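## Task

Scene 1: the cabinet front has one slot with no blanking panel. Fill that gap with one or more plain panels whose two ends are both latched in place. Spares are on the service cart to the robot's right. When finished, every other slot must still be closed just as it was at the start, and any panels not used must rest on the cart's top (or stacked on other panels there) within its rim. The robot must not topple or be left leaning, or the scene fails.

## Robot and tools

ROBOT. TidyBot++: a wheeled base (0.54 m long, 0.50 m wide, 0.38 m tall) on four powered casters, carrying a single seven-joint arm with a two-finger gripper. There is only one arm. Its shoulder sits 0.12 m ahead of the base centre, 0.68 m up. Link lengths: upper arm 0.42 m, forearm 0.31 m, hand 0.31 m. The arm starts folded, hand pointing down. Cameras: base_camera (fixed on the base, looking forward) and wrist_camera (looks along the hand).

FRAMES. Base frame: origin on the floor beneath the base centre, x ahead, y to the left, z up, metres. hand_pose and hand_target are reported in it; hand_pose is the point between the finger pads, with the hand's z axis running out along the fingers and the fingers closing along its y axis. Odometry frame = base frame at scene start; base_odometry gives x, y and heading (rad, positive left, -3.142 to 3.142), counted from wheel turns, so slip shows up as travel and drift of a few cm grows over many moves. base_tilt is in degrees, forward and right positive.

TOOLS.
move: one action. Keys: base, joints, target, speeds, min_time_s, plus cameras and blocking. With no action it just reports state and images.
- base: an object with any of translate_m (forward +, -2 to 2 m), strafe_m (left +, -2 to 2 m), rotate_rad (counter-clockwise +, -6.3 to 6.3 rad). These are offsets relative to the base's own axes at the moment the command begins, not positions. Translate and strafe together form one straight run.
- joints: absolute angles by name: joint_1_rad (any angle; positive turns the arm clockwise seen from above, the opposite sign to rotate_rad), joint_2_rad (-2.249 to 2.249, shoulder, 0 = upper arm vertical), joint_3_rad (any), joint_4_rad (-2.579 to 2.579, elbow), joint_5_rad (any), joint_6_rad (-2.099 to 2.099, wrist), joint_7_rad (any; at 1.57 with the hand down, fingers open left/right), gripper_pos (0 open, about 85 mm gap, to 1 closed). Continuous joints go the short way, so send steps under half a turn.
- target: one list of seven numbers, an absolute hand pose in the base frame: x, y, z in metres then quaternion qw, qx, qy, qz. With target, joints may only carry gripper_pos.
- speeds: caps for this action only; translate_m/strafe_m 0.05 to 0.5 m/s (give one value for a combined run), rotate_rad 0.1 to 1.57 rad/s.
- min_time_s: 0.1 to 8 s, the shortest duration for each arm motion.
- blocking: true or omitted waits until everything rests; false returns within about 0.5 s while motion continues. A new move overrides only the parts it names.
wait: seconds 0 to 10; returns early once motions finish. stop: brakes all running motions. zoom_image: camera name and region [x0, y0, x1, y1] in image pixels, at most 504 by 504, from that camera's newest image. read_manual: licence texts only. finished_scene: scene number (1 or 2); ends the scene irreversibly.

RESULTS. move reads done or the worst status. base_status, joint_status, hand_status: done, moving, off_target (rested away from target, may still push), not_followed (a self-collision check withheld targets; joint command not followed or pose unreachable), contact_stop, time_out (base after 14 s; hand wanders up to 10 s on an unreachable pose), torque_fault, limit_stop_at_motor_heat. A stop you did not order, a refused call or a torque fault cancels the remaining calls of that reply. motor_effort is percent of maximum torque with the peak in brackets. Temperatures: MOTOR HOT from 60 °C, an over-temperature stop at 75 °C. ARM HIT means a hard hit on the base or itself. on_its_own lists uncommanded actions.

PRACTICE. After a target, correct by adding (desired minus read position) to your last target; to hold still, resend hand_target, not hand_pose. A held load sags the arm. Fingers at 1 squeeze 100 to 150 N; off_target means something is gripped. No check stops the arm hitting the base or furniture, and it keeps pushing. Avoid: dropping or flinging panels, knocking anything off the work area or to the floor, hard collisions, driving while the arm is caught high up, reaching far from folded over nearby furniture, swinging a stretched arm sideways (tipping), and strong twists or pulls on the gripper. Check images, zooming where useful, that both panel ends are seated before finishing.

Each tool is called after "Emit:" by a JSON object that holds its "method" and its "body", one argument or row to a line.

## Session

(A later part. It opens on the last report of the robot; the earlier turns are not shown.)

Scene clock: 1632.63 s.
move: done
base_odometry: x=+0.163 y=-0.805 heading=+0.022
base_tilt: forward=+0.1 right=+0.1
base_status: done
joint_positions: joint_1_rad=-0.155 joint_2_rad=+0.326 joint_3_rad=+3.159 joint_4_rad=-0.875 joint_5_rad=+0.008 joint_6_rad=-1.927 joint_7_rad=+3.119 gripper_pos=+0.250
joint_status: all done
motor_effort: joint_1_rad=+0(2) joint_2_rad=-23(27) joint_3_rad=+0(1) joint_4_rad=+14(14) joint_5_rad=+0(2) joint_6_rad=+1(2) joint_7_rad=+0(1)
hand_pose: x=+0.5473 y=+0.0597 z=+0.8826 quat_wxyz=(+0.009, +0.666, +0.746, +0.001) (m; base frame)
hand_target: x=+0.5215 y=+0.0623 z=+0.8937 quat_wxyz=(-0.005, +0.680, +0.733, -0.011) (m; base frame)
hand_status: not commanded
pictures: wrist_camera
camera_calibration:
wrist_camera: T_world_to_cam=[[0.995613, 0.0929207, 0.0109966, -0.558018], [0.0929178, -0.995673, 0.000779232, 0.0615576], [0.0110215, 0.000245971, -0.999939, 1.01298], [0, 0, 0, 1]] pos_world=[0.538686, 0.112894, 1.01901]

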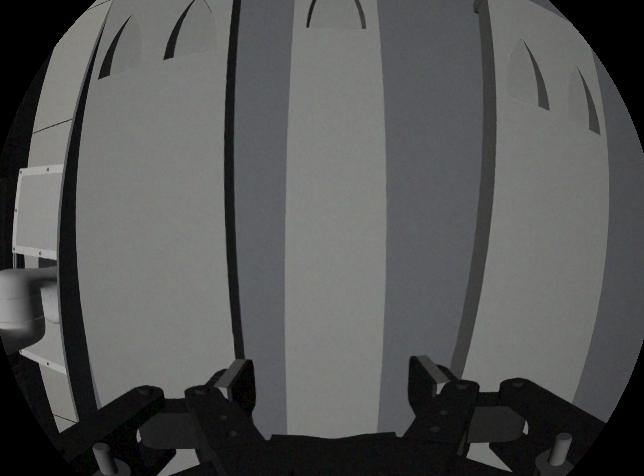

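Emit:
{"method": "move", "body": {
  "joints": {"gripper_pos": 0.8},
  "cameras": ["wrist_camera"]
}}

Emit:
{"method": "zoom_image", "body": {
  "camera": "wrist_camera",
  "region": [180, 240, 500, 476]
}}

Scene clock: 1640.13 s.
move: done
base_odometry: x=+0.163 y=-0.805 heading=+0.022
base_tilt: forward=+0.2 right=+0.1
base_status: not commanded
joint_positions: joint_1_rad=-0.155 joint_2_rad=+0.325 joint_3_rad=+3.159 joint_4_rad=-0.875 joint_5_rad=+0.008 joint_6_rad=-1.929 joint_7_rad=+3.119 gripper_pos=+0.800
joint_status: all done
motor_effort: joint_1_rad=+0(1) joint_2_rad=-23(24) joint_3_rad=+0(1) joint_4_rad=+14(14) joint_5_rad=+1(2) joint_6_rad=+1(2) joint_7_rad=+0(1)
hand_pose: x=+0.5464 y=+0.0595 z=+0.8833 quat_wxyz=(+0.009, +0.666, +0.746, +0.001) (m; base frame)
hand_target: x=+0.5215 y=+0.0623 z=+0.8937 quat_wxyz=(-0.005, +0.680, +0.733, -0.011) (m; base frame)
hand_status: not commanded
pictures: wrist_camera
camera_calibration:
wrist_camera: T_world_to_cam=[[0.995626, 0.0928179, 0.0106992, -0.556911], [0.0928152, -0.995683, 0.000751412, 0.0616165], [0.0107228, 0.000244923, -0.999942, 1.01376], [0, 0, 0, 1]] pos_world=[0.537886, 0.112794, 1.01961]

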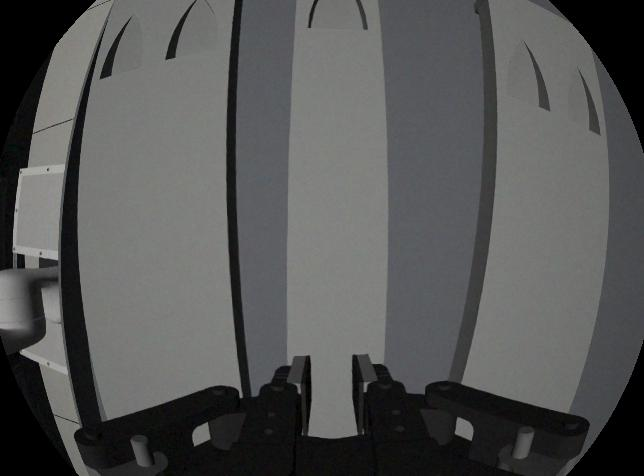

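Scaled by 1.575.

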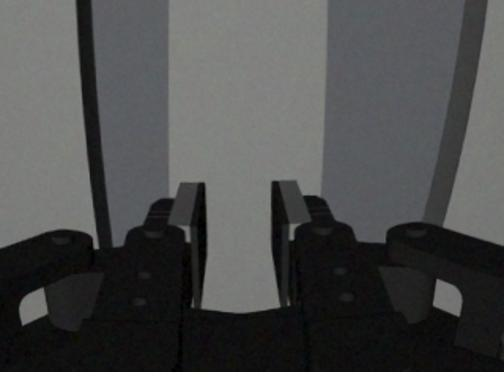

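Emit:
{"method": "move", "body": {
  "joints": {"gripper_pos": 0.3}
}}

Emit:
{"method": "move", "body": {
  "joints": {"joint_4_rad": -0.92},
  "min_time_s": 0.8
}}

Emit:
{"method": "move", "body": {
  "joints": {"gripper_pos": 0.8},
  "cameras": ["wrist_camera"]
}}

Scene clock: 1655.60 s.
move: done
base_odometry: x=+0.163 y=-0.805 heading=+0.022
base_tilt: forward=+0.1 right=+0.2
base_status: not commanded
joint_positions: joint_1_rad=-0.155 joint_2_rad=+0.325 joint_3_rad=+3.159 joint_4_rad=-0.875 joint_5_rad=+0.008 joint_6_rad=-1.929 joint_7_rad=+3.119 gripper_pos=+0.300
joint_status: all done
motor_effort: joint_1_rad=+0(1) joint_2_rad=-23(24) joint_3_rad=+0(1) joint_4_rad=+13(14) joint_5_rad=+1(1) joint_6_rad=+1(1) joint_7_rad=+0(1)
hand_pose: x=+0.5464 y=+0.0595 z=+0.8833 quat_wxyz=(+0.009, +0.666, +0.746, +0.001) (m; base frame)
hand_target: x=+0.5215 y=+0.0623 z=+0.8937 quat_wxyz=(-0.005, +0.680, +0.733, -0.011) (m; base frame)
hand_status: not commanded
pictures: none

Scene clock: 1656.70 s.
move: done
base_odometry: x=+0.163 y=-0.805 heading=+0.022
base_tilt: forward=+0.1 right=+0.1
base_status: not commanded
joint_positions: joint_1_rad=-0.155 joint_2_rad=+0.323 joint_3_rad=+3.159 joint_4_rad=-0.899 joint_5_rad=+0.008 joint_6_rad=-1.929 joint_7_rad=+3.119 gripper_pos=+0.300
joint_status: all done
motor_effort: joint_1_rad=+0(1) joint_2_rad=-23(24) joint_3_rad=+0(1) joint_4_rad=+12(14) joint_5_rad=+1(2) joint_6_rad=+0(1) joint_7_rad=+0(1)
hand_pose: x=+0.5412 y=+0.0587 z=+0.8768 quat_wxyz=(+0.002, +0.666, +0.746, -0.008) (m; base frame)
hand_target: x=+0.5128 y=+0.0609 z=+0.8812 quat_wxyz=(-0.019, +0.679, +0.733, -0.028) (m; base frame)
hand_status: not commanded
pictures: none

Scene clock: 1657.53 s.
move: off_target
base_odometry: x=+0.163 y=-0.805 heading=+0.022
base_tilt: forward=+0.1 right=+0.1
base_status: not commanded
joint_positions: joint_1_rad=-0.155 joint_2_rad=+0.313 joint_3_rad=+3.159 joint_4_rad=-0.902 joint_5_rad=+0.008 joint_6_rad=-1.936 joint_7_rad=+3.118 gripper_pos=+0.596
joint_status: gripper_pos off_target (ended at +0.596, target +0.800)
motor_effort: joint_1_rad=+0(1) joint_2_rad=-21(25) joint_3_rad=+1(1) joint_4_rad=+10(14) joint_5_rad=+1(2) joint_6_rad=-3(3) joint_7_rad=-1(1)
hand_pose: x=+0.5366 y=+0.0581 z=+0.8803 quat_wxyz=(+0.002, +0.667, +0.745, -0.008) (m; base frame)
hand_target: x=+0.5128 y=+0.0609 z=+0.8812 quat_wxyz=(-0.019, +0.679, +0.733, -0.028) (m; base frame)
hand_status: not commanded
pictures: wrist_camera
camera_calibration:
wrist_camera: T_world_to_cam=[[0.995708, 0.0918424, -0.0114552, -0.527467], [0.0918656, -0.99577, 0.00151863, 0.0609897], [-0.0112673, -0.00256446, -0.999933, 1.02292], [0, 0, 0, 1]] pos_world=[0.531126, 0.111799, 1.01671]

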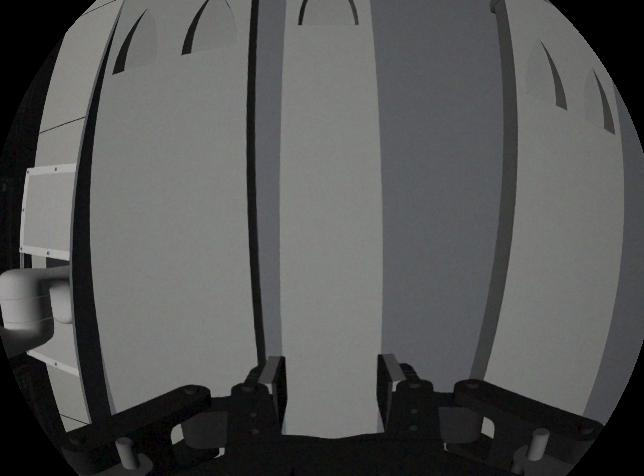

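Emit:
{"method": "move", "body": {
  "joints": {"joint_2_rad": 0.26, "joint_4_rad": -0.84},
  "min_time_s": 2,
  "cameras": ["wrist_camera"]
}}

Scene clock: 1666.60 s.
move: done
base_odometry: x=+0.163 y=-0.805 heading=+0.022
base_tilt: forward=+0.1 right=+0.1
base_status: not commanded
joint_positions: joint_1_rad=-0.155 joint_2_rad=+0.297 joint_3_rad=+3.159 joint_4_rad=-0.869 joint_5_rad=+0.008 joint_6_rad=-1.936 joint_7_rad=+3.118 gripper_pos=+0.596
joint_status: all done
motor_effort: joint_1_rad=+0(1) joint_2_rad=-23(25) joint_3_rad=+0(1) joint_4_rad=+14(15) joint_5_rad=+0(2) joint_6_rad=+1(2) joint_7_rad=+0(1)
hand_pose: x=+0.5398 y=+0.0585 z=+0.8968 quat_wxyz=(+0.018, +0.667, +0.745, +0.011) (m; base frame)
hand_target: x=+0.5188 y=+0.0618 z=+0.9201 quat_wxyz=(+0.018, +0.680, +0.733, +0.019) (m; base frame)
hand_status: not commanded
pictures: wrist_camera
camera_calibration:
wrist_camera: T_world_to_cam=[[0.995105, 0.0915261, 0.0372753, -0.573839], [0.091624, -0.995793, -0.000921659, 0.0634163], [0.0370342, 0.00433246, -0.999305, 1.01236], [0, 0, 0, 1]] pos_world=[0.527728, 0.111285, 1.0331]

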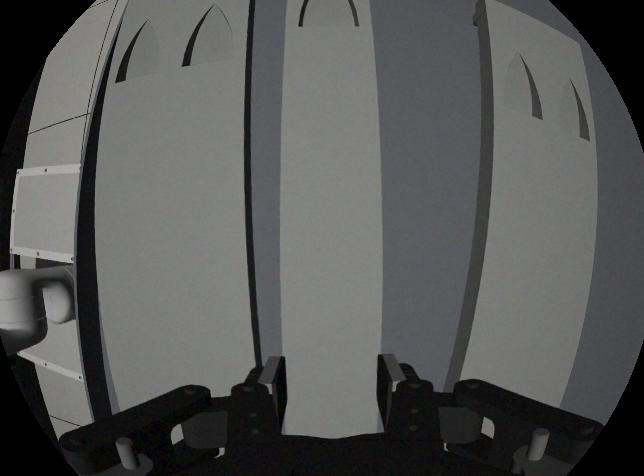

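Emit:
{"method": "move", "body": {
  "joints": {"joint_2_rad": 0.2, "joint_4_rad": -0.72, "joint_6_rad": -2.0, "gripper_pos": 0.9},
  "min_time_s": 2
}}

Emit:
{"method": "move", "body": {
  "joints": {"joint_1_rad": 0.0, "joint_2_rad": -0.38, "joint_3_rad": 3.16, "joint_4_rad": -1.667, "joint_5_rad": 0.0, "joint_6_rad": -0.2},
  "min_time_s": 4,
  "cameras": ["wrist_camera"]
}}

Scene clock: 1682.27 s.
move: off_target
base_odometry: x=+0.163 y=-0.805 heading=+0.022
base_tilt: forward=+0.1 right=+0.1
base_status: not commanded
joint_positions: joint_1_rad=-0.155 joint_2_rad=+0.235 joint_3_rad=+3.159 joint_4_rad=-0.748 joint_5_rad=+0.008 joint_6_rad=-1.937 joint_7_rad=+3.118 gripper_pos=+0.596
joint_status: gripper_pos off_target (ended at +0.596, target +0.900); the others done
motor_effort: joint_1_rad=+0(1) joint_2_rad=-20(24) joint_3_rad=+1(1) joint_4_rad=+14(15) joint_5_rad=+1(2) joint_6_rad=+3(4) joint_7_rad=-1(1)
hand_pose: x=+0.5429 y=+0.0589 z=+0.9616 quat_wxyz=(+0.076, +0.663, +0.740, +0.081) (m; base frame)
hand_target: x=+0.5166 y=+0.0613 z=+0.9809 quat_wxyz=(+0.071, +0.676, +0.729, +0.085) (m; base frame)
hand_status: not commanded
pictures: none

Scene clock: 1686.90 s.
move: done
base_odometry: x=+0.163 y=-0.805 heading=+0.022
base_tilt: forward=+0.1 right=+0.1
base_status: not commanded
joint_positions: joint_1_rad=-0.016 joint_2_rad=-0.355 joint_3_rad=+3.159 joint_4_rad=-1.662 joint_5_rad=+0.008 joint_6_rad=-0.298 joint_7_rad=+3.118 gripper_pos=+0.596
joint_status: all done
motor_effort: joint_1_rad=+0(1) joint_2_rad=-9(23) joint_3_rad=+1(2) joint_4_rad=+20(21) joint_5_rad=+1(2) joint_6_rad=+11(12) joint_7_rad=-1(1)
hand_pose: x=+0.5875 y=-0.0026 z=+1.1476 quat_wxyz=(+0.486, +0.515, +0.502, +0.496) (m; base frame)
hand_target: x=+0.5750 y=-0.0099 z=+1.1867 quat_wxyz=(+0.504, +0.501, +0.455, +0.536) (m; base frame)
hand_status: not commanded
pictures: wrist_camera
camera_calibration:
wrist_camera: T_world_to_cam=[[0.0375317, -0.0421417, 0.998406, -1.1659], [0.0072868, -0.999072, -0.0424438, 0.0955558], [0.999269, 0.00886818, -0.0371898, -0.407969], [0, 0, 0, 1]] pos_world=[0.450733, 0.0499519, 1.15293]

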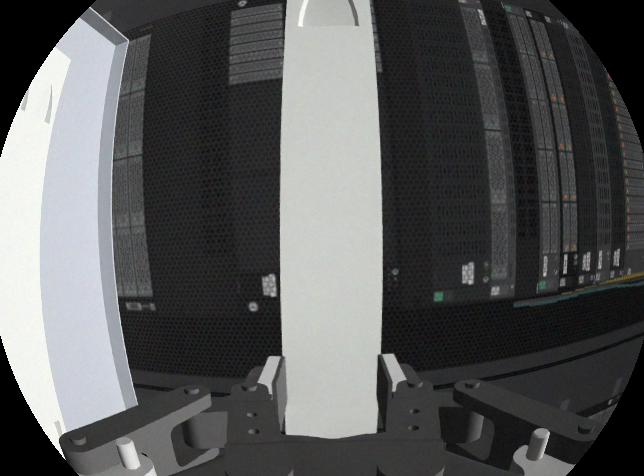

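Emit:
{"method": "move", "body": {
  "base": {"translate_m": -0.09, "strafe_m": 0.85, "rotate_rad": 0.085},
  "speeds": {"strafe_m": 0.35}
}}

Emit:
{"method": "move", "body": {
  "joints": {"joint_6_rad": -0.165},
  "cameras": ["all"]
}}

Scene clock: 1705.00 s.
move: done
base_odometry: x=+0.054 y=+0.043 heading=+0.108
base_tilt: forward=+0.1 right=+0.1
base_status: done
joint_positions: joint_1_rad=-0.007 joint_2_rad=-0.357 joint_3_rad=+3.161 joint_4_rad=-1.663 joint_5_rad=+0.008 joint_6_rad=-0.295 joint_7_rad=+3.118 gripper_pos=+0.596
joint_status: not commanded
motor_effort: joint_1_rad=+0(2) joint_2_rad=-8(10) joint_3_rad=+0(5) joint_4_rad=+20(21) joint_5_rad=+1(2) joint_6_rad=+11(12) joint_7_rad=-1(1)
hand_pose: x=+0.5867 y=-0.0077 z=+1.1491 quat_wxyz=(+0.490, +0.517, +0.498, +0.495) (m; base frame)
hand_target: x=+0.5750 y=-0.0099 z=+1.1867 quat_wxyz=(+0.504, +0.501, +0.455, +0.536) (m; base frame)
hand_status: not commanded
pictures: none

Scene clock: 1705.53 s.
move: done
base_odometry: x=+0.054 y=+0.043 heading=+0.108
base_tilt: forward=+0.1 right=+0.1
base_status: not commanded
joint_positions: joint_1_rad=-0.007 joint_2_rad=-0.357 joint_3_rad=+3.161 joint_4_rad=-1.664 joint_5_rad=+0.008 joint_6_rad=-0.254 joint_7_rad=+3.118 gripper_pos=+0.596
joint_status: all done
motor_effort: joint_1_rad=+0(1) joint_2_rad=-8(9) joint_3_rad=+0(1) joint_4_rad=+20(21) joint_5_rad=+0(1) joint_6_rad=+12(12) joint_7_rad=+0(1)
hand_pose: x=+0.5869 y=-0.0076 z=+1.1608 quat_wxyz=(+0.500, +0.507, +0.489, +0.505) (m; base frame)
hand_target: x=+0.5739 y=-0.0100 z=+1.1975 quat_wxyz=(+0.513, +0.492, +0.446, +0.545) (m; base frame)
hand_status: not commanded
pictures: base_camera, wrist_camera
camera_calibration:
wrist_camera: T_world_to_cam=[[-0.00647552, -0.042531, 0.999074, -1.15418], [-0.0010629, -0.999094, -0.0425388, 0.0960602], [0.999978, -0.00133738, 0.00642445, -0.45797], [0, 0, 0, 1]] pos_world=[0.450588, 0.0462723, 1.16014]

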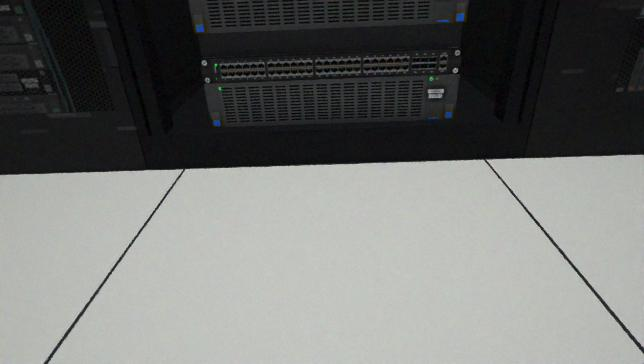

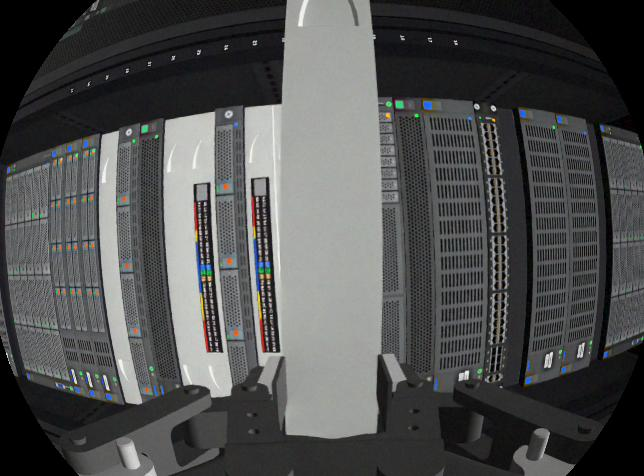

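Emit:
{"method": "zoom_image", "body": {
  "camera": "wrist_camera",
  "region": [380, 80, 560, 250]
}}

Emit:
{"method": "zoom_image", "body": {
  "camera": "wrist_camera",
  "region": [400, 280, 600, 440]
}}

Emit:
{"method": "zoom_image", "body": {
  "camera": "base_camera",
  "region": [180, 0, 500, 150]
}}

Scaled by 2.800.

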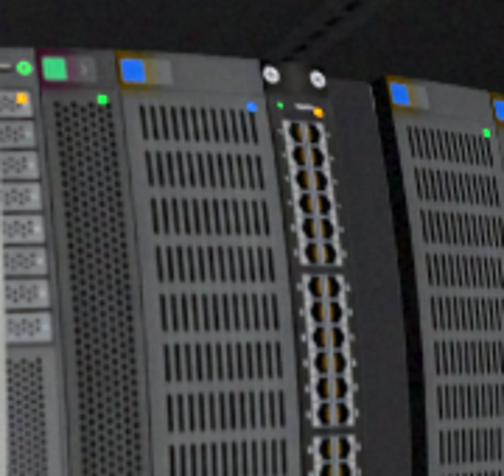

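Scaled by 2.520.

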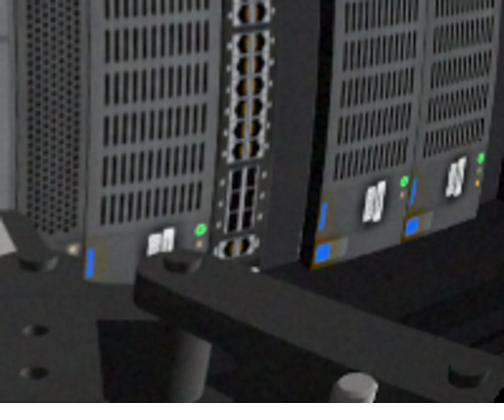

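Scaled by 1.575.

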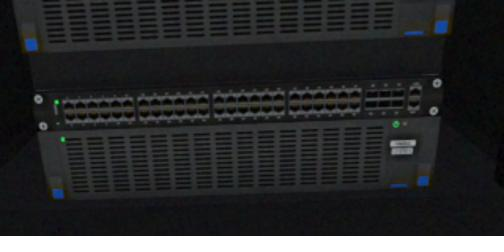

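Emit:
{"method": "move", "body": {
  "base": {"translate_m": 0.24, "strafe_m": 0.035},
  "speeds": {"translate_m": 0.2},
  "cameras": ["all"]
}}

Emit:
{"method": "zoom_image", "body": {
  "camera": "wrist_camera",
  "region": [120, 0, 400, 210]
}}

Emit:
{"method": "zoom_image", "body": {
  "camera": "wrist_camera",
  "region": [120, 200, 400, 410]
}}

Scene clock: 1749.70 s.
move: done
base_odometry: x=+0.289 y=+0.103 heading=+0.108
base_tilt: forward=+0.1 right=+0.1
base_status: done
joint_positions: joint_1_rad=-0.007 joint_2_rad=-0.368 joint_3_rad=+3.161 joint_4_rad=-1.665 joint_5_rad=+0.008 joint_6_rad=-0.254 joint_7_rad=+3.118 gripper_pos=+0.596
joint_status: not commanded
motor_effort: joint_1_rad=+0(1) joint_2_rad=-6(10) joint_3_rad=+0(1) joint_4_rad=+20(21) joint_5_rad=+0(1) joint_6_rad=+11(12) joint_7_rad=-1(1)
hand_pose: x=+0.5819 y=-0.0077 z=+1.1656 quat_wxyz=(+0.502, +0.504, +0.486, +0.507) (m; base frame)
hand_target: x=+0.5739 y=-0.0100 z=+1.1975 quat_wxyz=(+0.513, +0.492, +0.446, +0.545) (m; base frame)
hand_status: not commanded
pictures: base_camera, wrist_camera
camera_calibration:
wrist_camera: T_world_to_cam=[[-0.0168672, -0.0426019, 0.99895, -1.15271], [-0.000620024, -0.999091, -0.0426184, 0.0960895], [0.999858, -0.00133822, 0.0168254, -0.46494], [0, 0, 0, 1]] pos_world=[0.44549, 0.0462723, 1.16342]

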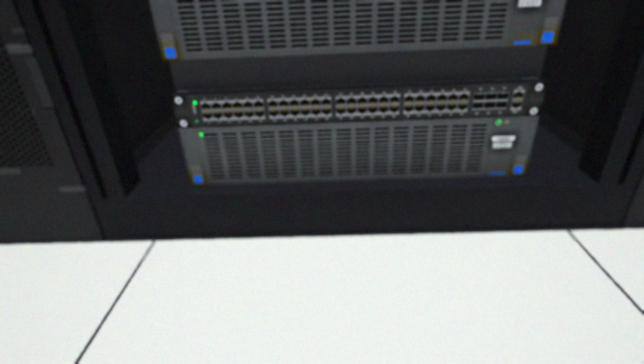

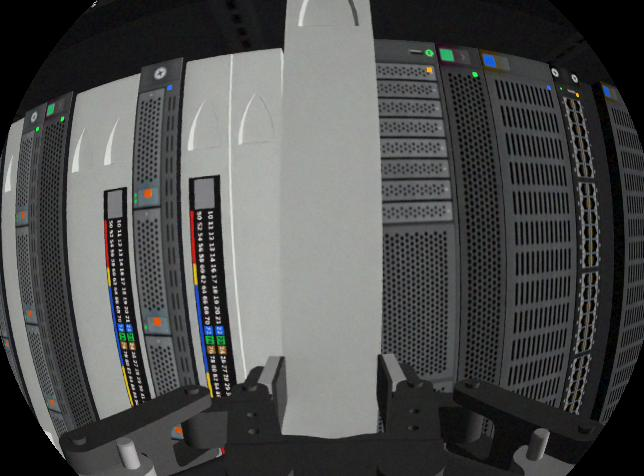

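Scaled by 1.800.

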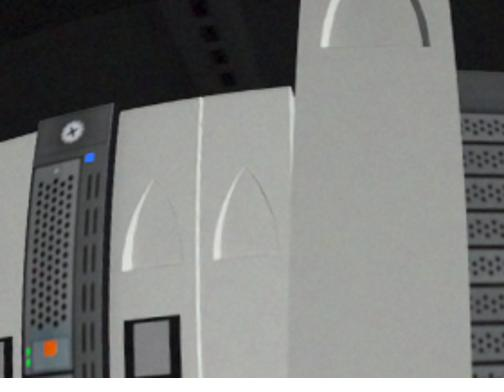

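Scaled by 1.800.

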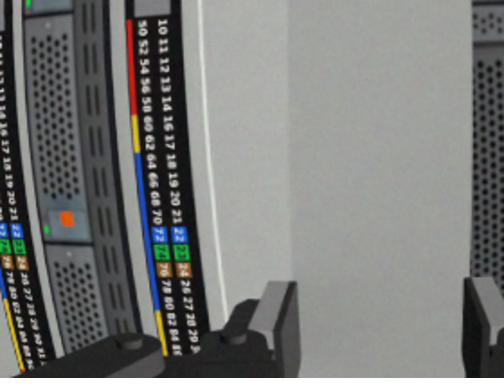

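Emit:
{"method": "move", "body": {
  "base": {"translate_m": 0.05, "strafe_m": -0.019},
  "speeds": {"translate_m": 0.1},
  "joints": {"joint_7_rad": 3.22},
  "cameras": ["wrist_camera"]
}}

Emit:
{"method": "zoom_image", "body": {
  "camera": "wrist_camera",
  "region": [120, 0, 400, 210]
}}

Emit:
{"method": "zoom_image", "body": {
  "camera": "wrist_camera",
  "region": [120, 200, 400, 410]
}}

Scene clock: 1794.70 s.
move: done
base_odometry: x=+0.341 y=+0.090 heading=+0.108
base_tilt: forward=+0.1 right=+0.1
base_status: done
joint_positions: joint_1_rad=-0.007 joint_2_rad=-0.371 joint_3_rad=+3.161 joint_4_rad=-1.665 joint_5_rad=+0.008 joint_6_rad=-0.254 joint_7_rad=+3.216 gripper_pos=+0.596
joint_status: all done
motor_effort: joint_1_rad=+0(1) joint_2_rad=-8(11) joint_3_rad=+0(2) joint_4_rad=+20(21) joint_5_rad=+1(2) joint_6_rad=+11(12) joint_7_rad=+0(1)
hand_pose: x=+0.5803 y=-0.0076 z=+1.1669 quat_wxyz=(+0.527, +0.479, +0.509, +0.483) (m; base frame)
hand_target: x=+0.5739 y=-0.0100 z=+1.1975 quat_wxyz=(+0.552, +0.457, +0.482, +0.505) (m; base frame)
hand_status: not commanded
pictures: wrist_camera
camera_calibration:
wrist_camera: T_world_to_cam=[[-0.0186669, 0.0557476, 0.99827, -1.15156], [-0.0025839, -0.998444, 0.0557089, -0.0174255], [0.999822, -0.00153952, 0.0187819, -0.465705], [0, 0, 0, 1]] pos_world=[0.444081, 0.0460816, 1.15929]

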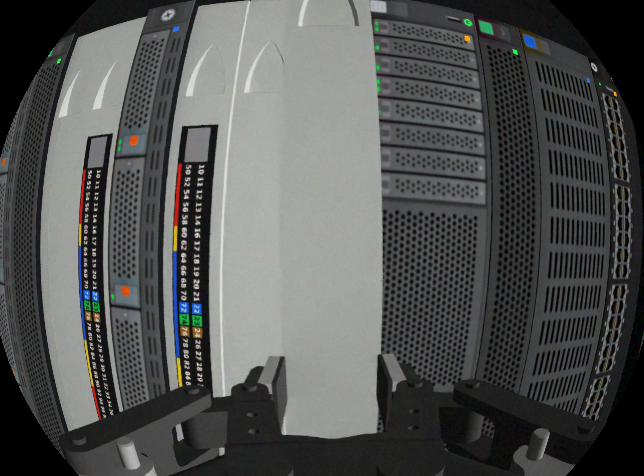

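Scaled by 1.800.

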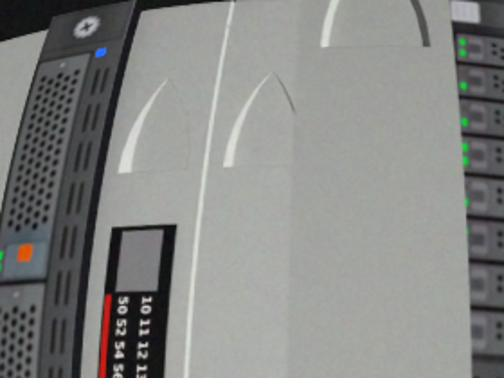

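Scaled by 1.800.

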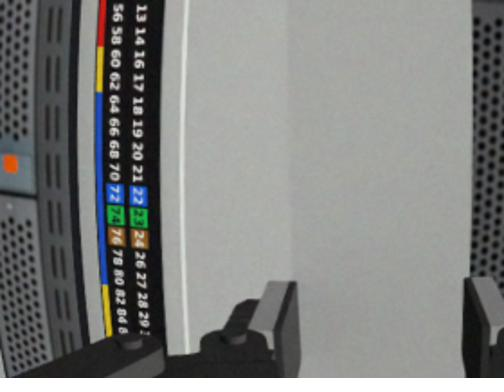

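Emit:
{"method": "move", "body": {
  "joints": {"joint_7_rad": 3.125},
  "cameras": ["wrist_camera"]
}}

Emit:
{"method": "zoom_image", "body": {
  "camera": "wrist_camera",
  "region": [120, 0, 400, 210]
}}

Emit:
{"method": "zoom_image", "body": {
  "camera": "wrist_camera",
  "region": [120, 200, 400, 410]
}}

Scene clock: 1800.87 s.
move: done
base_odometry: x=+0.341 y=+0.090 heading=+0.108
base_tilt: forward=+0.1 right=+0.1
base_status: not commanded
joint_positions: joint_1_rad=-0.007 joint_2_rad=-0.371 joint_3_rad=+3.161 joint_4_rad=-1.665 joint_5_rad=+0.008 joint_6_rad=-0.254 joint_7_rad=+3.138 gripper_pos=+0.596
joint_status: all done
motor_effort: joint_1_rad=+0(0) joint_2_rad=-7(8) joint_3_rad=+1(1) joint_4_rad=+20(21) joint_5_rad=+1(1) joint_6_rad=+11(12) joint_7_rad=-1(1)
hand_pose: x=+0.5803 y=-0.0076 z=+1.1669 quat_wxyz=(+0.508, +0.498, +0.490, +0.503) (m; base frame)
hand_target: x=+0.5739 y=-0.0100 z=+1.1975 quat_wxyz=(+0.527, +0.479, +0.460, +0.530) (m; base frame)
hand_status: not commanded
pictures: wrist_camera
camera_calibration:
wrist_camera: T_world_to_cam=[[-0.0197242, -0.022462, 0.999553, -1.15309], [-0.00086085, -0.999747, -0.0224833, 0.072898], [0.999805, -0.00130393, 0.0196998, -0.466761], [0, 0, 0, 1]] pos_world=[0.443989, 0.0463702, 1.16341]

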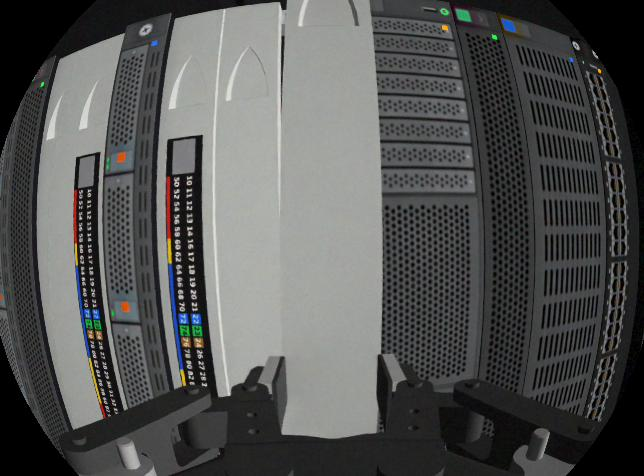

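Scaled by 1.800.

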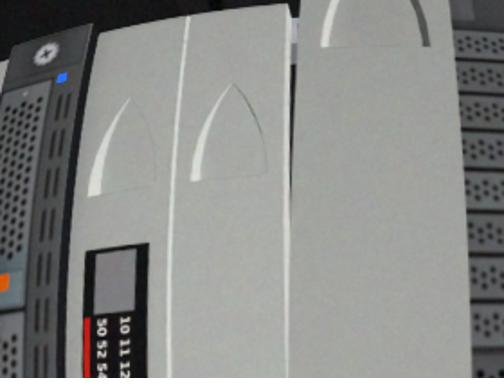

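Scaled by 1.800.

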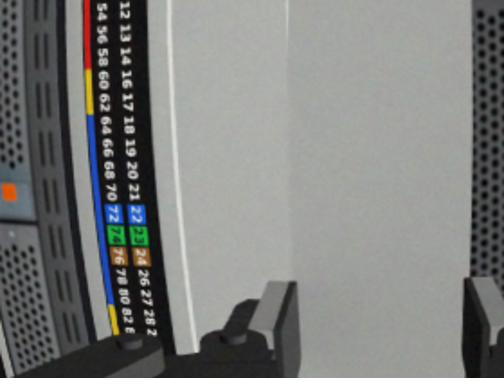

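Emit:
{"method": "move", "body": {
  "base": {"strafe_m": -0.008},
  "speeds": {"strafe_m": 0.05},
  "joints": {"joint_6_rad": -0.322, "joint_7_rad": 3.22}
}}

Emit:
{"method": "move", "body": {
  "joints": {"joint_7_rad": 3.16},
  "cameras": ["wrist_camera"]
}}

Emit:
{"method": "zoom_image", "body": {
  "camera": "wrist_camera",
  "region": [120, 0, 400, 210]
}}

Emit:
{"method": "zoom_image", "body": {
  "camera": "wrist_camera",
  "region": [120, 200, 400, 410]
}}

Scene clock: 1835.47 s.
move: done
base_odometry: x=+0.342 y=+0.082 heading=+0.109
base_tilt: forward=+0.1 right=+0.2
base_status: done
joint_positions: joint_1_rad=-0.007 joint_2_rad=-0.371 joint_3_rad=+3.162 joint_4_rad=-1.672 joint_5_rad=+0.008 joint_6_rad=-0.338 joint_7_rad=+3.206 gripper_pos=+0.596
joint_status: all done
motor_effort: joint_1_rad=+0(1) joint_2_rad=-7(10) joint_3_rad=+1(2) joint_4_rad=+20(22) joint_5_rad=+1(1) joint_6_rad=+11(13) joint_7_rad=+0(1)
hand_pose: x=+0.5801 y=-0.0081 z=+1.1368 quat_wxyz=(+0.501, +0.503, +0.530, +0.463) (m; base frame)
hand_target: x=+0.5759 y=-0.0097 z=+1.1488 quat_wxyz=(+0.512, +0.495, +0.523, +0.468) (m; base frame)
hand_status: not commanded
pictures: none

Scene clock: 1836.00 s.
move: done
base_odometry: x=+0.342 y=+0.082 heading=+0.109
base_tilt: forward=+0.1 right=+0.1
base_status: not commanded
joint_positions: joint_1_rad=-0.007 joint_2_rad=-0.371 joint_3_rad=+3.162 joint_4_rad=-1.672 joint_5_rad=+0.008 joint_6_rad=-0.338 joint_7_rad=+3.166 gripper_pos=+0.596
joint_status: all done
motor_effort: joint_1_rad=+0(1) joint_2_rad=-7(9) joint_3_rad=+0(1) joint_4_rad=+21(21) joint_5_rad=+1(1) joint_6_rad=+11(12) joint_7_rad=+0(1)
hand_pose: x=+0.5801 y=-0.0081 z=+1.1368 quat_wxyz=(+0.492, +0.514, +0.519, +0.473) (m; base frame)
hand_target: x=+0.5759 y=-0.0097 z=+1.1488 quat_wxyz=(+0.497, +0.511, +0.508, +0.483) (m; base frame)
hand_status: not commanded
pictures: wrist_camera
camera_calibration:
wrist_camera: T_world_to_cam=[[0.071053, 0.00402692, 0.997464, -1.17295], [-0.00181246, -0.99999, 0.00416622, 0.0419096], [0.997471, -0.00210388, -0.071045, -0.361391], [0, 0, 0, 1]] pos_world=[0.443894, 0.0458722, 1.14412]

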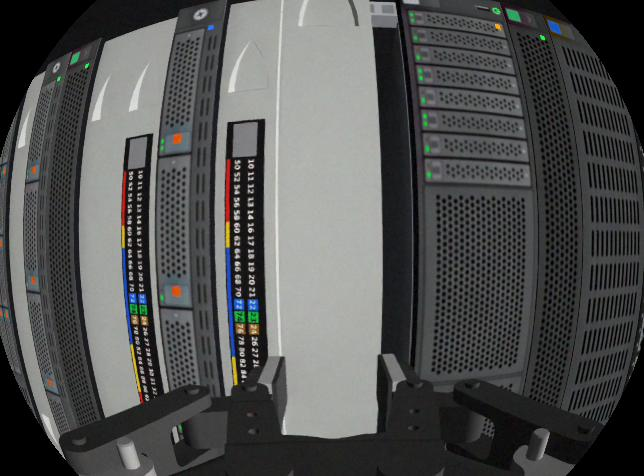

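Scaled by 1.800.

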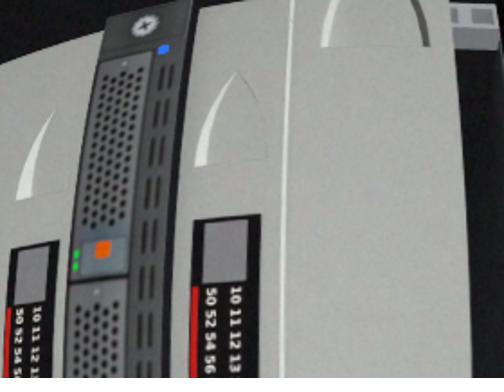

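Scaled by 1.800.

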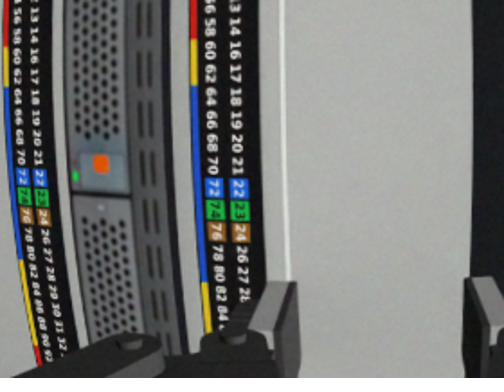

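Emit:
{"method": "move", "body": {
  "joints": {"joint_6_rad": -0.182},
  "cameras": ["wrist_camera"]
}}

Emit:
{"method": "zoom_image", "body": {
  "camera": "wrist_camera",
  "region": [120, 0, 400, 210]
}}

Emit:
{"method": "zoom_image", "body": {
  "camera": "wrist_camera",
  "region": [120, 200, 400, 410]
}}

Scene clock: 1842.00 s.
move: done
base_odometry: x=+0.342 y=+0.082 heading=+0.109
base_tilt: forward=+0.1 right=+0.2
base_status: not commanded
joint_positions: joint_1_rad=-0.007 joint_2_rad=-0.371 joint_3_rad=+3.162 joint_4_rad=-1.674 joint_5_rad=+0.008 joint_6_rad=-0.230 joint_7_rad=+3.166 gripper_pos=+0.596
joint_status: all done
motor_effort: joint_1_rad=+0(1) joint_2_rad=-8(9) joint_3_rad=+1(1) joint_4_rad=+20(22) joint_5_rad=+1(1) joint_6_rad=+11(13) joint_7_rad=-1(1)
hand_pose: x=+0.5806 y=-0.0081 z=+1.1694 quat_wxyz=(+0.519, +0.488, +0.493, +0.500) (m; base frame)
hand_target: x=+0.5745 y=-0.0099 z=+1.1923 quat_wxyz=(+0.532, +0.475, +0.472, +0.517) (m; base frame)
hand_status: not commanded
pictures: wrist_camera
camera_calibration:
wrist_camera: T_world_to_cam=[[-0.035566, 0.00547829, 0.999352, -1.1458], [-0.00228102, -0.999983, 0.00540057, 0.0407093], [0.999365, -0.00208746, 0.0355778, -0.485449], [0, 0, 0, 1]] pos_world=[0.444482, 0.0459723, 1.16211]

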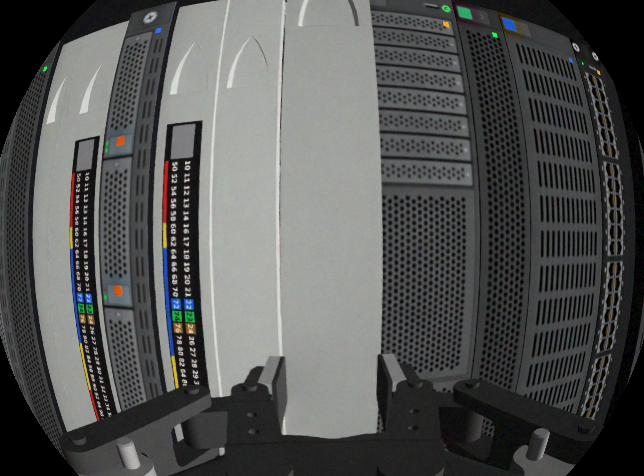

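Scaled by 1.800.

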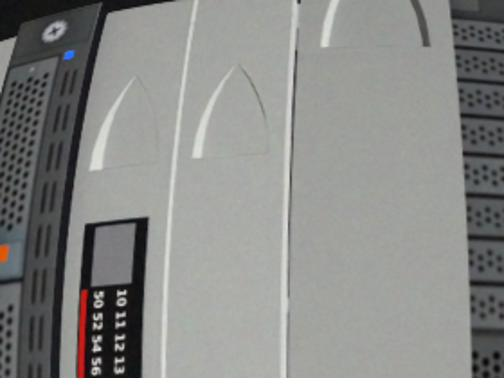

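Scaled by 1.800.

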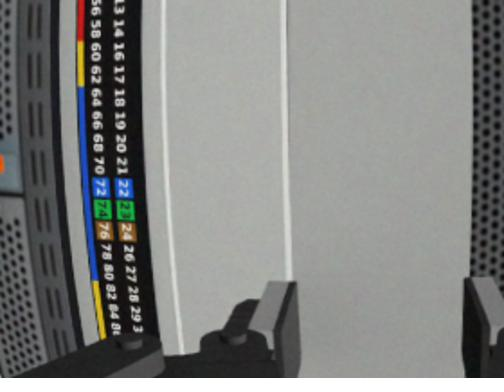

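Emit:
{"method": "move", "body": {
  "joints": {"joint_6_rad": -0.33},
  "cameras": ["wrist_camera"]
}}

Emit:
{"method": "zoom_image", "body": {
  "camera": "wrist_camera",
  "region": [120, 0, 400, 210]
}}

Emit:
{"method": "zoom_image", "body": {
  "camera": "wrist_camera",
  "region": [120, 200, 400, 410]
}}

Scene clock: 1851.90 s.
move: done
base_odometry: x=+0.342 y=+0.082 heading=+0.109
base_tilt: forward=+0.1 right=+0.1
base_status: not commanded
joint_positions: joint_1_rad=-0.007 joint_2_rad=-0.372 joint_3_rad=+3.162 joint_4_rad=-1.678 joint_5_rad=+0.008 joint_6_rad=-0.328 joint_7_rad=+3.166 gripper_pos=+0.596
joint_status: all done
motor_effort: joint_1_rad=+0(1) joint_2_rad=-7(9) joint_3_rad=+1(1) joint_4_rad=+20(22) joint_5_rad=+0(2) joint_6_rad=+11(13) joint_7_rad=+0(1)
hand_pose: x=+0.5805 y=-0.0081 z=+1.1364 quat_wxyz=(+0.493, +0.513, +0.518, +0.475) (m; base frame)
hand_target: x=+0.5758 y=-0.0096 z=+1.1463 quat_wxyz=(+0.495, +0.513, +0.510, +0.481) (m; base frame)
hand_status: not commanded
pictures: wrist_camera
camera_calibration:
wrist_camera: T_world_to_cam=[[0.0665465, 0.0040888, 0.997775, -1.17033], [-0.00182592, -0.999989, 0.00421965, 0.0419596], [0.997782, -0.00210266, -0.0665384, -0.36725], [0, 0, 0, 1]] pos_world=[0.444393, 0.0459722, 1.14311]

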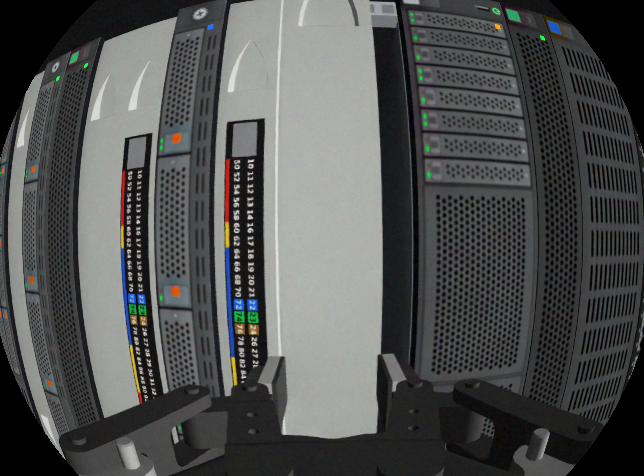

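Scaled by 1.800.

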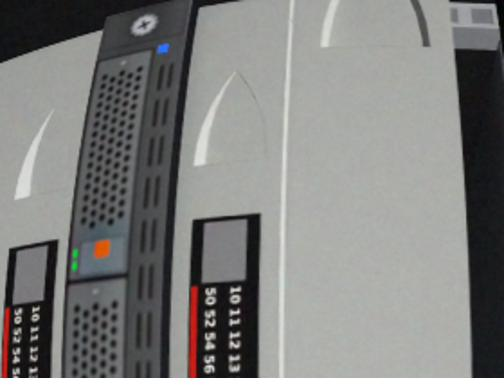

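Scaled by 1.800.

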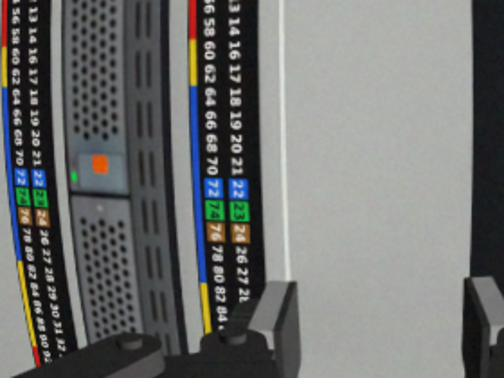

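Emit:
{"method": "move", "body": {
  "joints": {"joint_6_rad": -0.215},
  "cameras": []
}}

Scene clock: 1855.77 s.
move: done
base_odometry: x=+0.342 y=+0.082 heading=+0.109
base_tilt: forward=+0.1 right=+0.1
base_status: not commanded
joint_positions: joint_1_rad=-0.007 joint_2_rad=-0.372 joint_3_rad=+3.162 joint_4_rad=-1.678 joint_5_rad=+0.008 joint_6_rad=-0.254 joint_7_rad=+3.166 gripper_pos=+0.596
joint_status: all done
motor_effort: joint_1_rad=+0(1) joint_2_rad=-8(10) joint_3_rad=+1(1) joint_4_rad=+20(22) joint_5_rad=+0(2) joint_6_rad=+11(13) joint_7_rad=-1(1)
hand_pose: x=+0.5811 y=-0.0081 z=+1.1594 quat_wxyz=(+0.512, +0.495, +0.500, +0.493) (m; base frame)
hand_target: x=+0.5754 y=-0.0099 z=+1.1821 quat_wxyz=(+0.524, +0.484, +0.481, +0.509) (m; base frame)
hand_status: not commanded
pictures: none
No camera images: "cameras" was empty.

Emit:
{"method": "move", "body": {
  "base": {"translate_m": 0.035},
  "speeds": {"translate_m": 0.06},
  "cameras": ["wrist_camera"]
}}

Emit:
{"method": "zoom_image", "body": {
  "camera": "wrist_camera",
  "region": [120, 0, 400, 210]
}}

Emit:
{"method": "zoom_image", "body": {
  "camera": "wrist_camera",
  "region": [120, 200, 400, 410]
}}

Scene clock: 1861.97 s.
move: done
base_odometry: x=+0.377 y=+0.086 heading=+0.108
base_tilt: forward=+0.1 right=+0.2
base_status: done
joint_positions: joint_1_rad=-0.007 joint_2_rad=-0.372 joint_3_rad=+3.161 joint_4_rad=-1.678 joint_5_rad=+0.008 joint_6_rad=-0.254 joint_7_rad=+3.166 gripper_pos=+0.596
joint_status: not commanded
motor_effort: joint_1_rad=+0(1) joint_2_rad=-7(10) joint_3_rad=+0(3) joint_4_rad=+20(21) joint_5_rad=+0(1) joint_6_rad=+11(12) joint_7_rad=+0(1)
hand_pose: x=+0.5809 y=-0.0080 z=+1.1597 quat_wxyz=(+0.512, +0.494, +0.500, +0.493) (m; base frame)
hand_target: x=+0.5754 y=-0.0099 z=+1.1821 quat_wxyz=(+0.524, +0.484, +0.481, +0.509) (m; base frame)
hand_status: not commanded
pictures: wrist_camera
camera_calibration:
wrist_camera: T_world_to_cam=[[-0.00807425, 0.00509959, 0.999954, -1.15286], [-0.00203274, -0.999985, 0.00508333, 0.0409974], [0.999965, -0.0019916, 0.00808449, -0.453825], [0, 0, 0, 1]] pos_world=[0.444584, 0.0459721, 1.15627]

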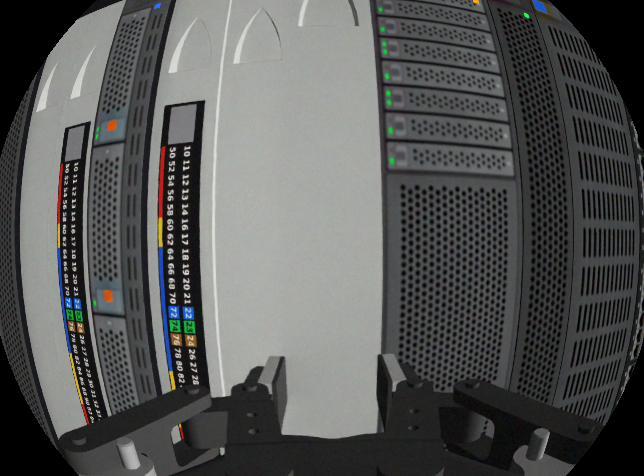

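Scaled by 1.800.

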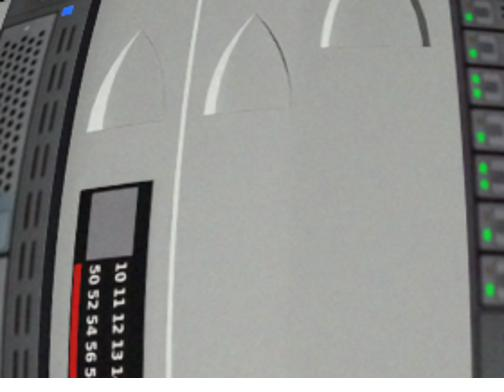

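Scaled by 1.800.

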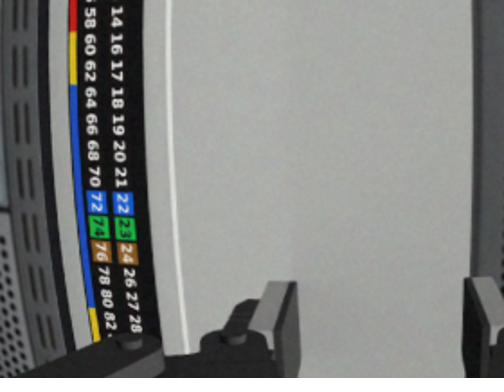

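Emit:
{"method": "move", "body": {
  "base": {"strafe_m": 0.002},
  "joints": {"joint_4_rad": -1.643}
}}

Emit:
{"method": "move", "body": {
  "base": {"translate_m": 0.012},
  "speeds": {"translate_m": 0.05},
  "cameras": ["wrist_camera"]
}}

Emit:
{"method": "zoom_image", "body": {
  "camera": "wrist_camera",
  "region": [120, 0, 400, 210]
}}

Emit:
{"method": "zoom_image", "body": {
  "camera": "wrist_camera",
  "region": [120, 200, 400, 410]
}}

Scene clock: 1883.67 s.
move: done
base_odometry: x=+0.377 y=+0.088 heading=+0.108
base_tilt: forward=+0.1 right=+0.2
base_status: done
joint_positions: joint_1_rad=-0.007 joint_2_rad=-0.372 joint_3_rad=+3.160 joint_4_rad=-1.669 joint_5_rad=+0.008 joint_6_rad=-0.254 joint_7_rad=+3.166 gripper_pos=+0.596
joint_status: all done
motor_effort: joint_1_rad=+1(2) joint_2_rad=-7(9) joint_3_rad=+1(5) joint_4_rad=+20(21) joint_5_rad=+1(2) joint_6_rad=+11(12) joint_7_rad=-1(1)
hand_pose: x=+0.5801 y=-0.0075 z=+1.1649 quat_wxyz=(+0.514, +0.492, +0.498, +0.495) (m; base frame)
hand_target: x=+0.5726 y=-0.0099 z=+1.1967 quat_wxyz=(+0.530, +0.478, +0.475, +0.515) (m; base frame)
hand_status: not commanded
pictures: none

Scene clock: 1884.33 s.
move: done
base_odometry: x=+0.389 y=+0.089 heading=+0.108
base_tilt: forward=+0.1 right=+0.1
base_status: done
joint_positions: joint_1_rad=-0.007 joint_2_rad=-0.372 joint_3_rad=+3.160 joint_4_rad=-1.669 joint_5_rad=+0.008 joint_6_rad=-0.254 joint_7_rad=+3.166 gripper_pos=+0.596
joint_status: not commanded
motor_effort: joint_1_rad=+0(1) joint_2_rad=-8(10) joint_3_rad=+1(2) joint_4_rad=+21(21) joint_5_rad=+1(1) joint_6_rad=+12(12) joint_7_rad=-1(1)
hand_pose: x=+0.5801 y=-0.0075 z=+1.1649 quat_wxyz=(+0.514, +0.492, +0.498, +0.495) (m; base frame)
hand_target: x=+0.5726 y=-0.0099 z=+1.1967 quat_wxyz=(+0.530, +0.478, +0.475, +0.515) (m; base frame)
hand_status: not commanded
pictures: wrist_camera
camera_calibration:
wrist_camera: T_world_to_cam=[[-0.0165731, 0.00550187, 0.999848, -1.15298], [-0.00127803, -0.999984, 0.00548144, 0.0405771], [0.999862, -0.00118699, 0.0165798, -0.462907], [0, 0, 0, 1]] pos_world=[0.443787, 0.0463705, 1.16025]

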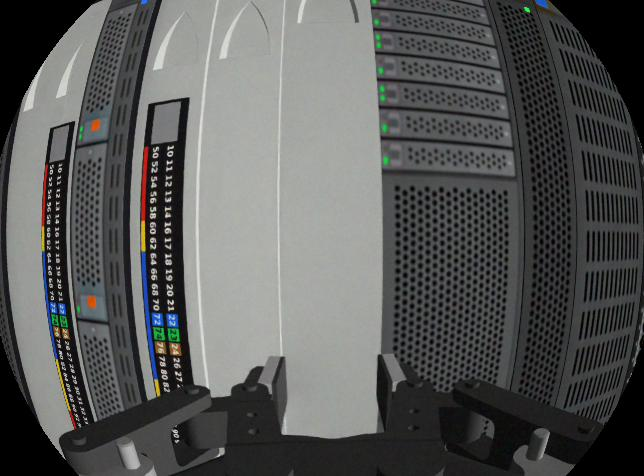

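Scaled by 1.800.

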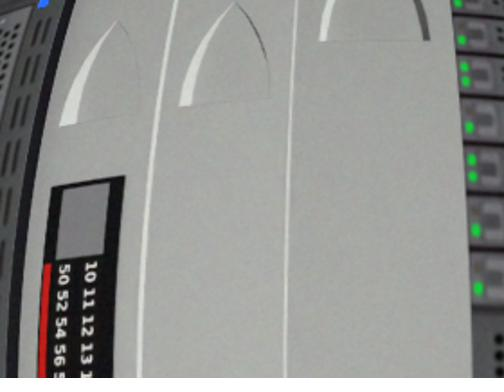

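Scaled by 1.800.

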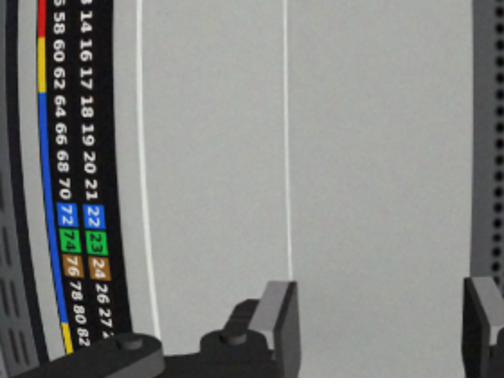

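Emit:
{"method": "move", "body": {
  "joints": {"joint_4_rad": -1.67}
}}

Emit:
{"method": "move", "body": {
  "base": {"translate_m": 0.01},
  "speeds": {"translate_m": 0.05},
  "cameras": ["wrist_camera"]
}}

Emit:
{"method": "zoom_image", "body": {
  "camera": "wrist_camera",
  "region": [120, 0, 400, 210]
}}

Emit:
{"method": "zoom_image", "body": {
  "camera": "wrist_camera",
  "region": [120, 200, 400, 410]
}}

Scene clock: 1902.83 s.
move: done
base_odometry: x=+0.389 y=+0.089 heading=+0.108
base_tilt: forward=+0.1 right=+0.1
base_status: not commanded
joint_positions: joint_1_rad=-0.007 joint_2_rad=-0.372 joint_3_rad=+3.160 joint_4_rad=-1.676 joint_5_rad=+0.008 joint_6_rad=-0.254 joint_7_rad=+3.166 gripper_pos=+0.596
joint_status: all done
motor_effort: joint_1_rad=+0(1) joint_2_rad=-7(8) joint_3_rad=+1(1) joint_4_rad=+20(21) joint_5_rad=+0(2) joint_6_rad=+11(12) joint_7_rad=-1(1)
hand_pose: x=+0.5807 y=-0.0075 z=+1.1608 quat_wxyz=(+0.513, +0.494, +0.500, +0.494) (m; base frame)
hand_target: x=+0.5757 y=-0.0099 z=+1.1802 quat_wxyz=(+0.524, +0.485, +0.482, +0.509) (m; base frame)
hand_status: not commanded
pictures: none

Scene clock: 1903.50 s.
move: done
base_odometry: x=+0.399 y=+0.090 heading=+0.108
base_tilt: forward=+0.1 right=+0.1
base_status: done
joint_positions: joint_1_rad=-0.007 joint_2_rad=-0.371 joint_3_rad=+3.160 joint_4_rad=-1.676 joint_5_rad=+0.008 joint_6_rad=-0.254 joint_7_rad=+3.166 gripper_pos=+0.596
joint_status: not commanded
motor_effort: joint_1_rad=+0(1) joint_2_rad=-6(10) joint_3_rad=+1(1) joint_4_rad=+20(21) joint_5_rad=+0(1) joint_6_rad=+11(12) joint_7_rad=-1(1)
hand_pose: x=+0.5811 y=-0.0075 z=+1.1604 quat_wxyz=(+0.512, +0.494, +0.500, +0.494) (m; base frame)
hand_target: x=+0.5757 y=-0.0099 z=+1.1802 quat_wxyz=(+0.524, +0.485, +0.482, +0.509) (m; base frame)
hand_status: not commanded
pictures: wrist_camera
camera_calibration:
wrist_camera: T_world_to_cam=[[-0.00897362, 0.00550375, 0.999945, -1.15297], [-0.00113649, -0.999984, 0.00549377, 0.0405201], [0.999959, -0.00108713, 0.00897973, -0.455107], [0, 0, 0, 1]] pos_world=[0.444788, 0.0463703, 1.15677]

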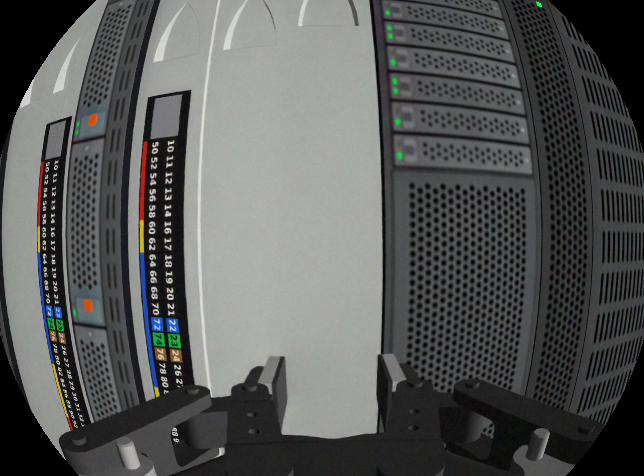

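Scaled by 1.800.

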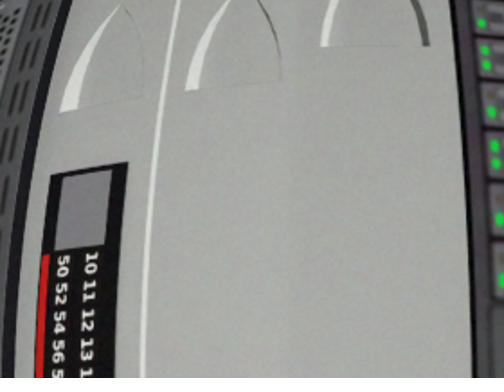

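Scaled by 1.800.

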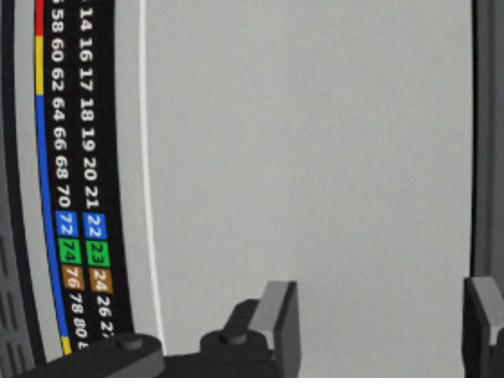

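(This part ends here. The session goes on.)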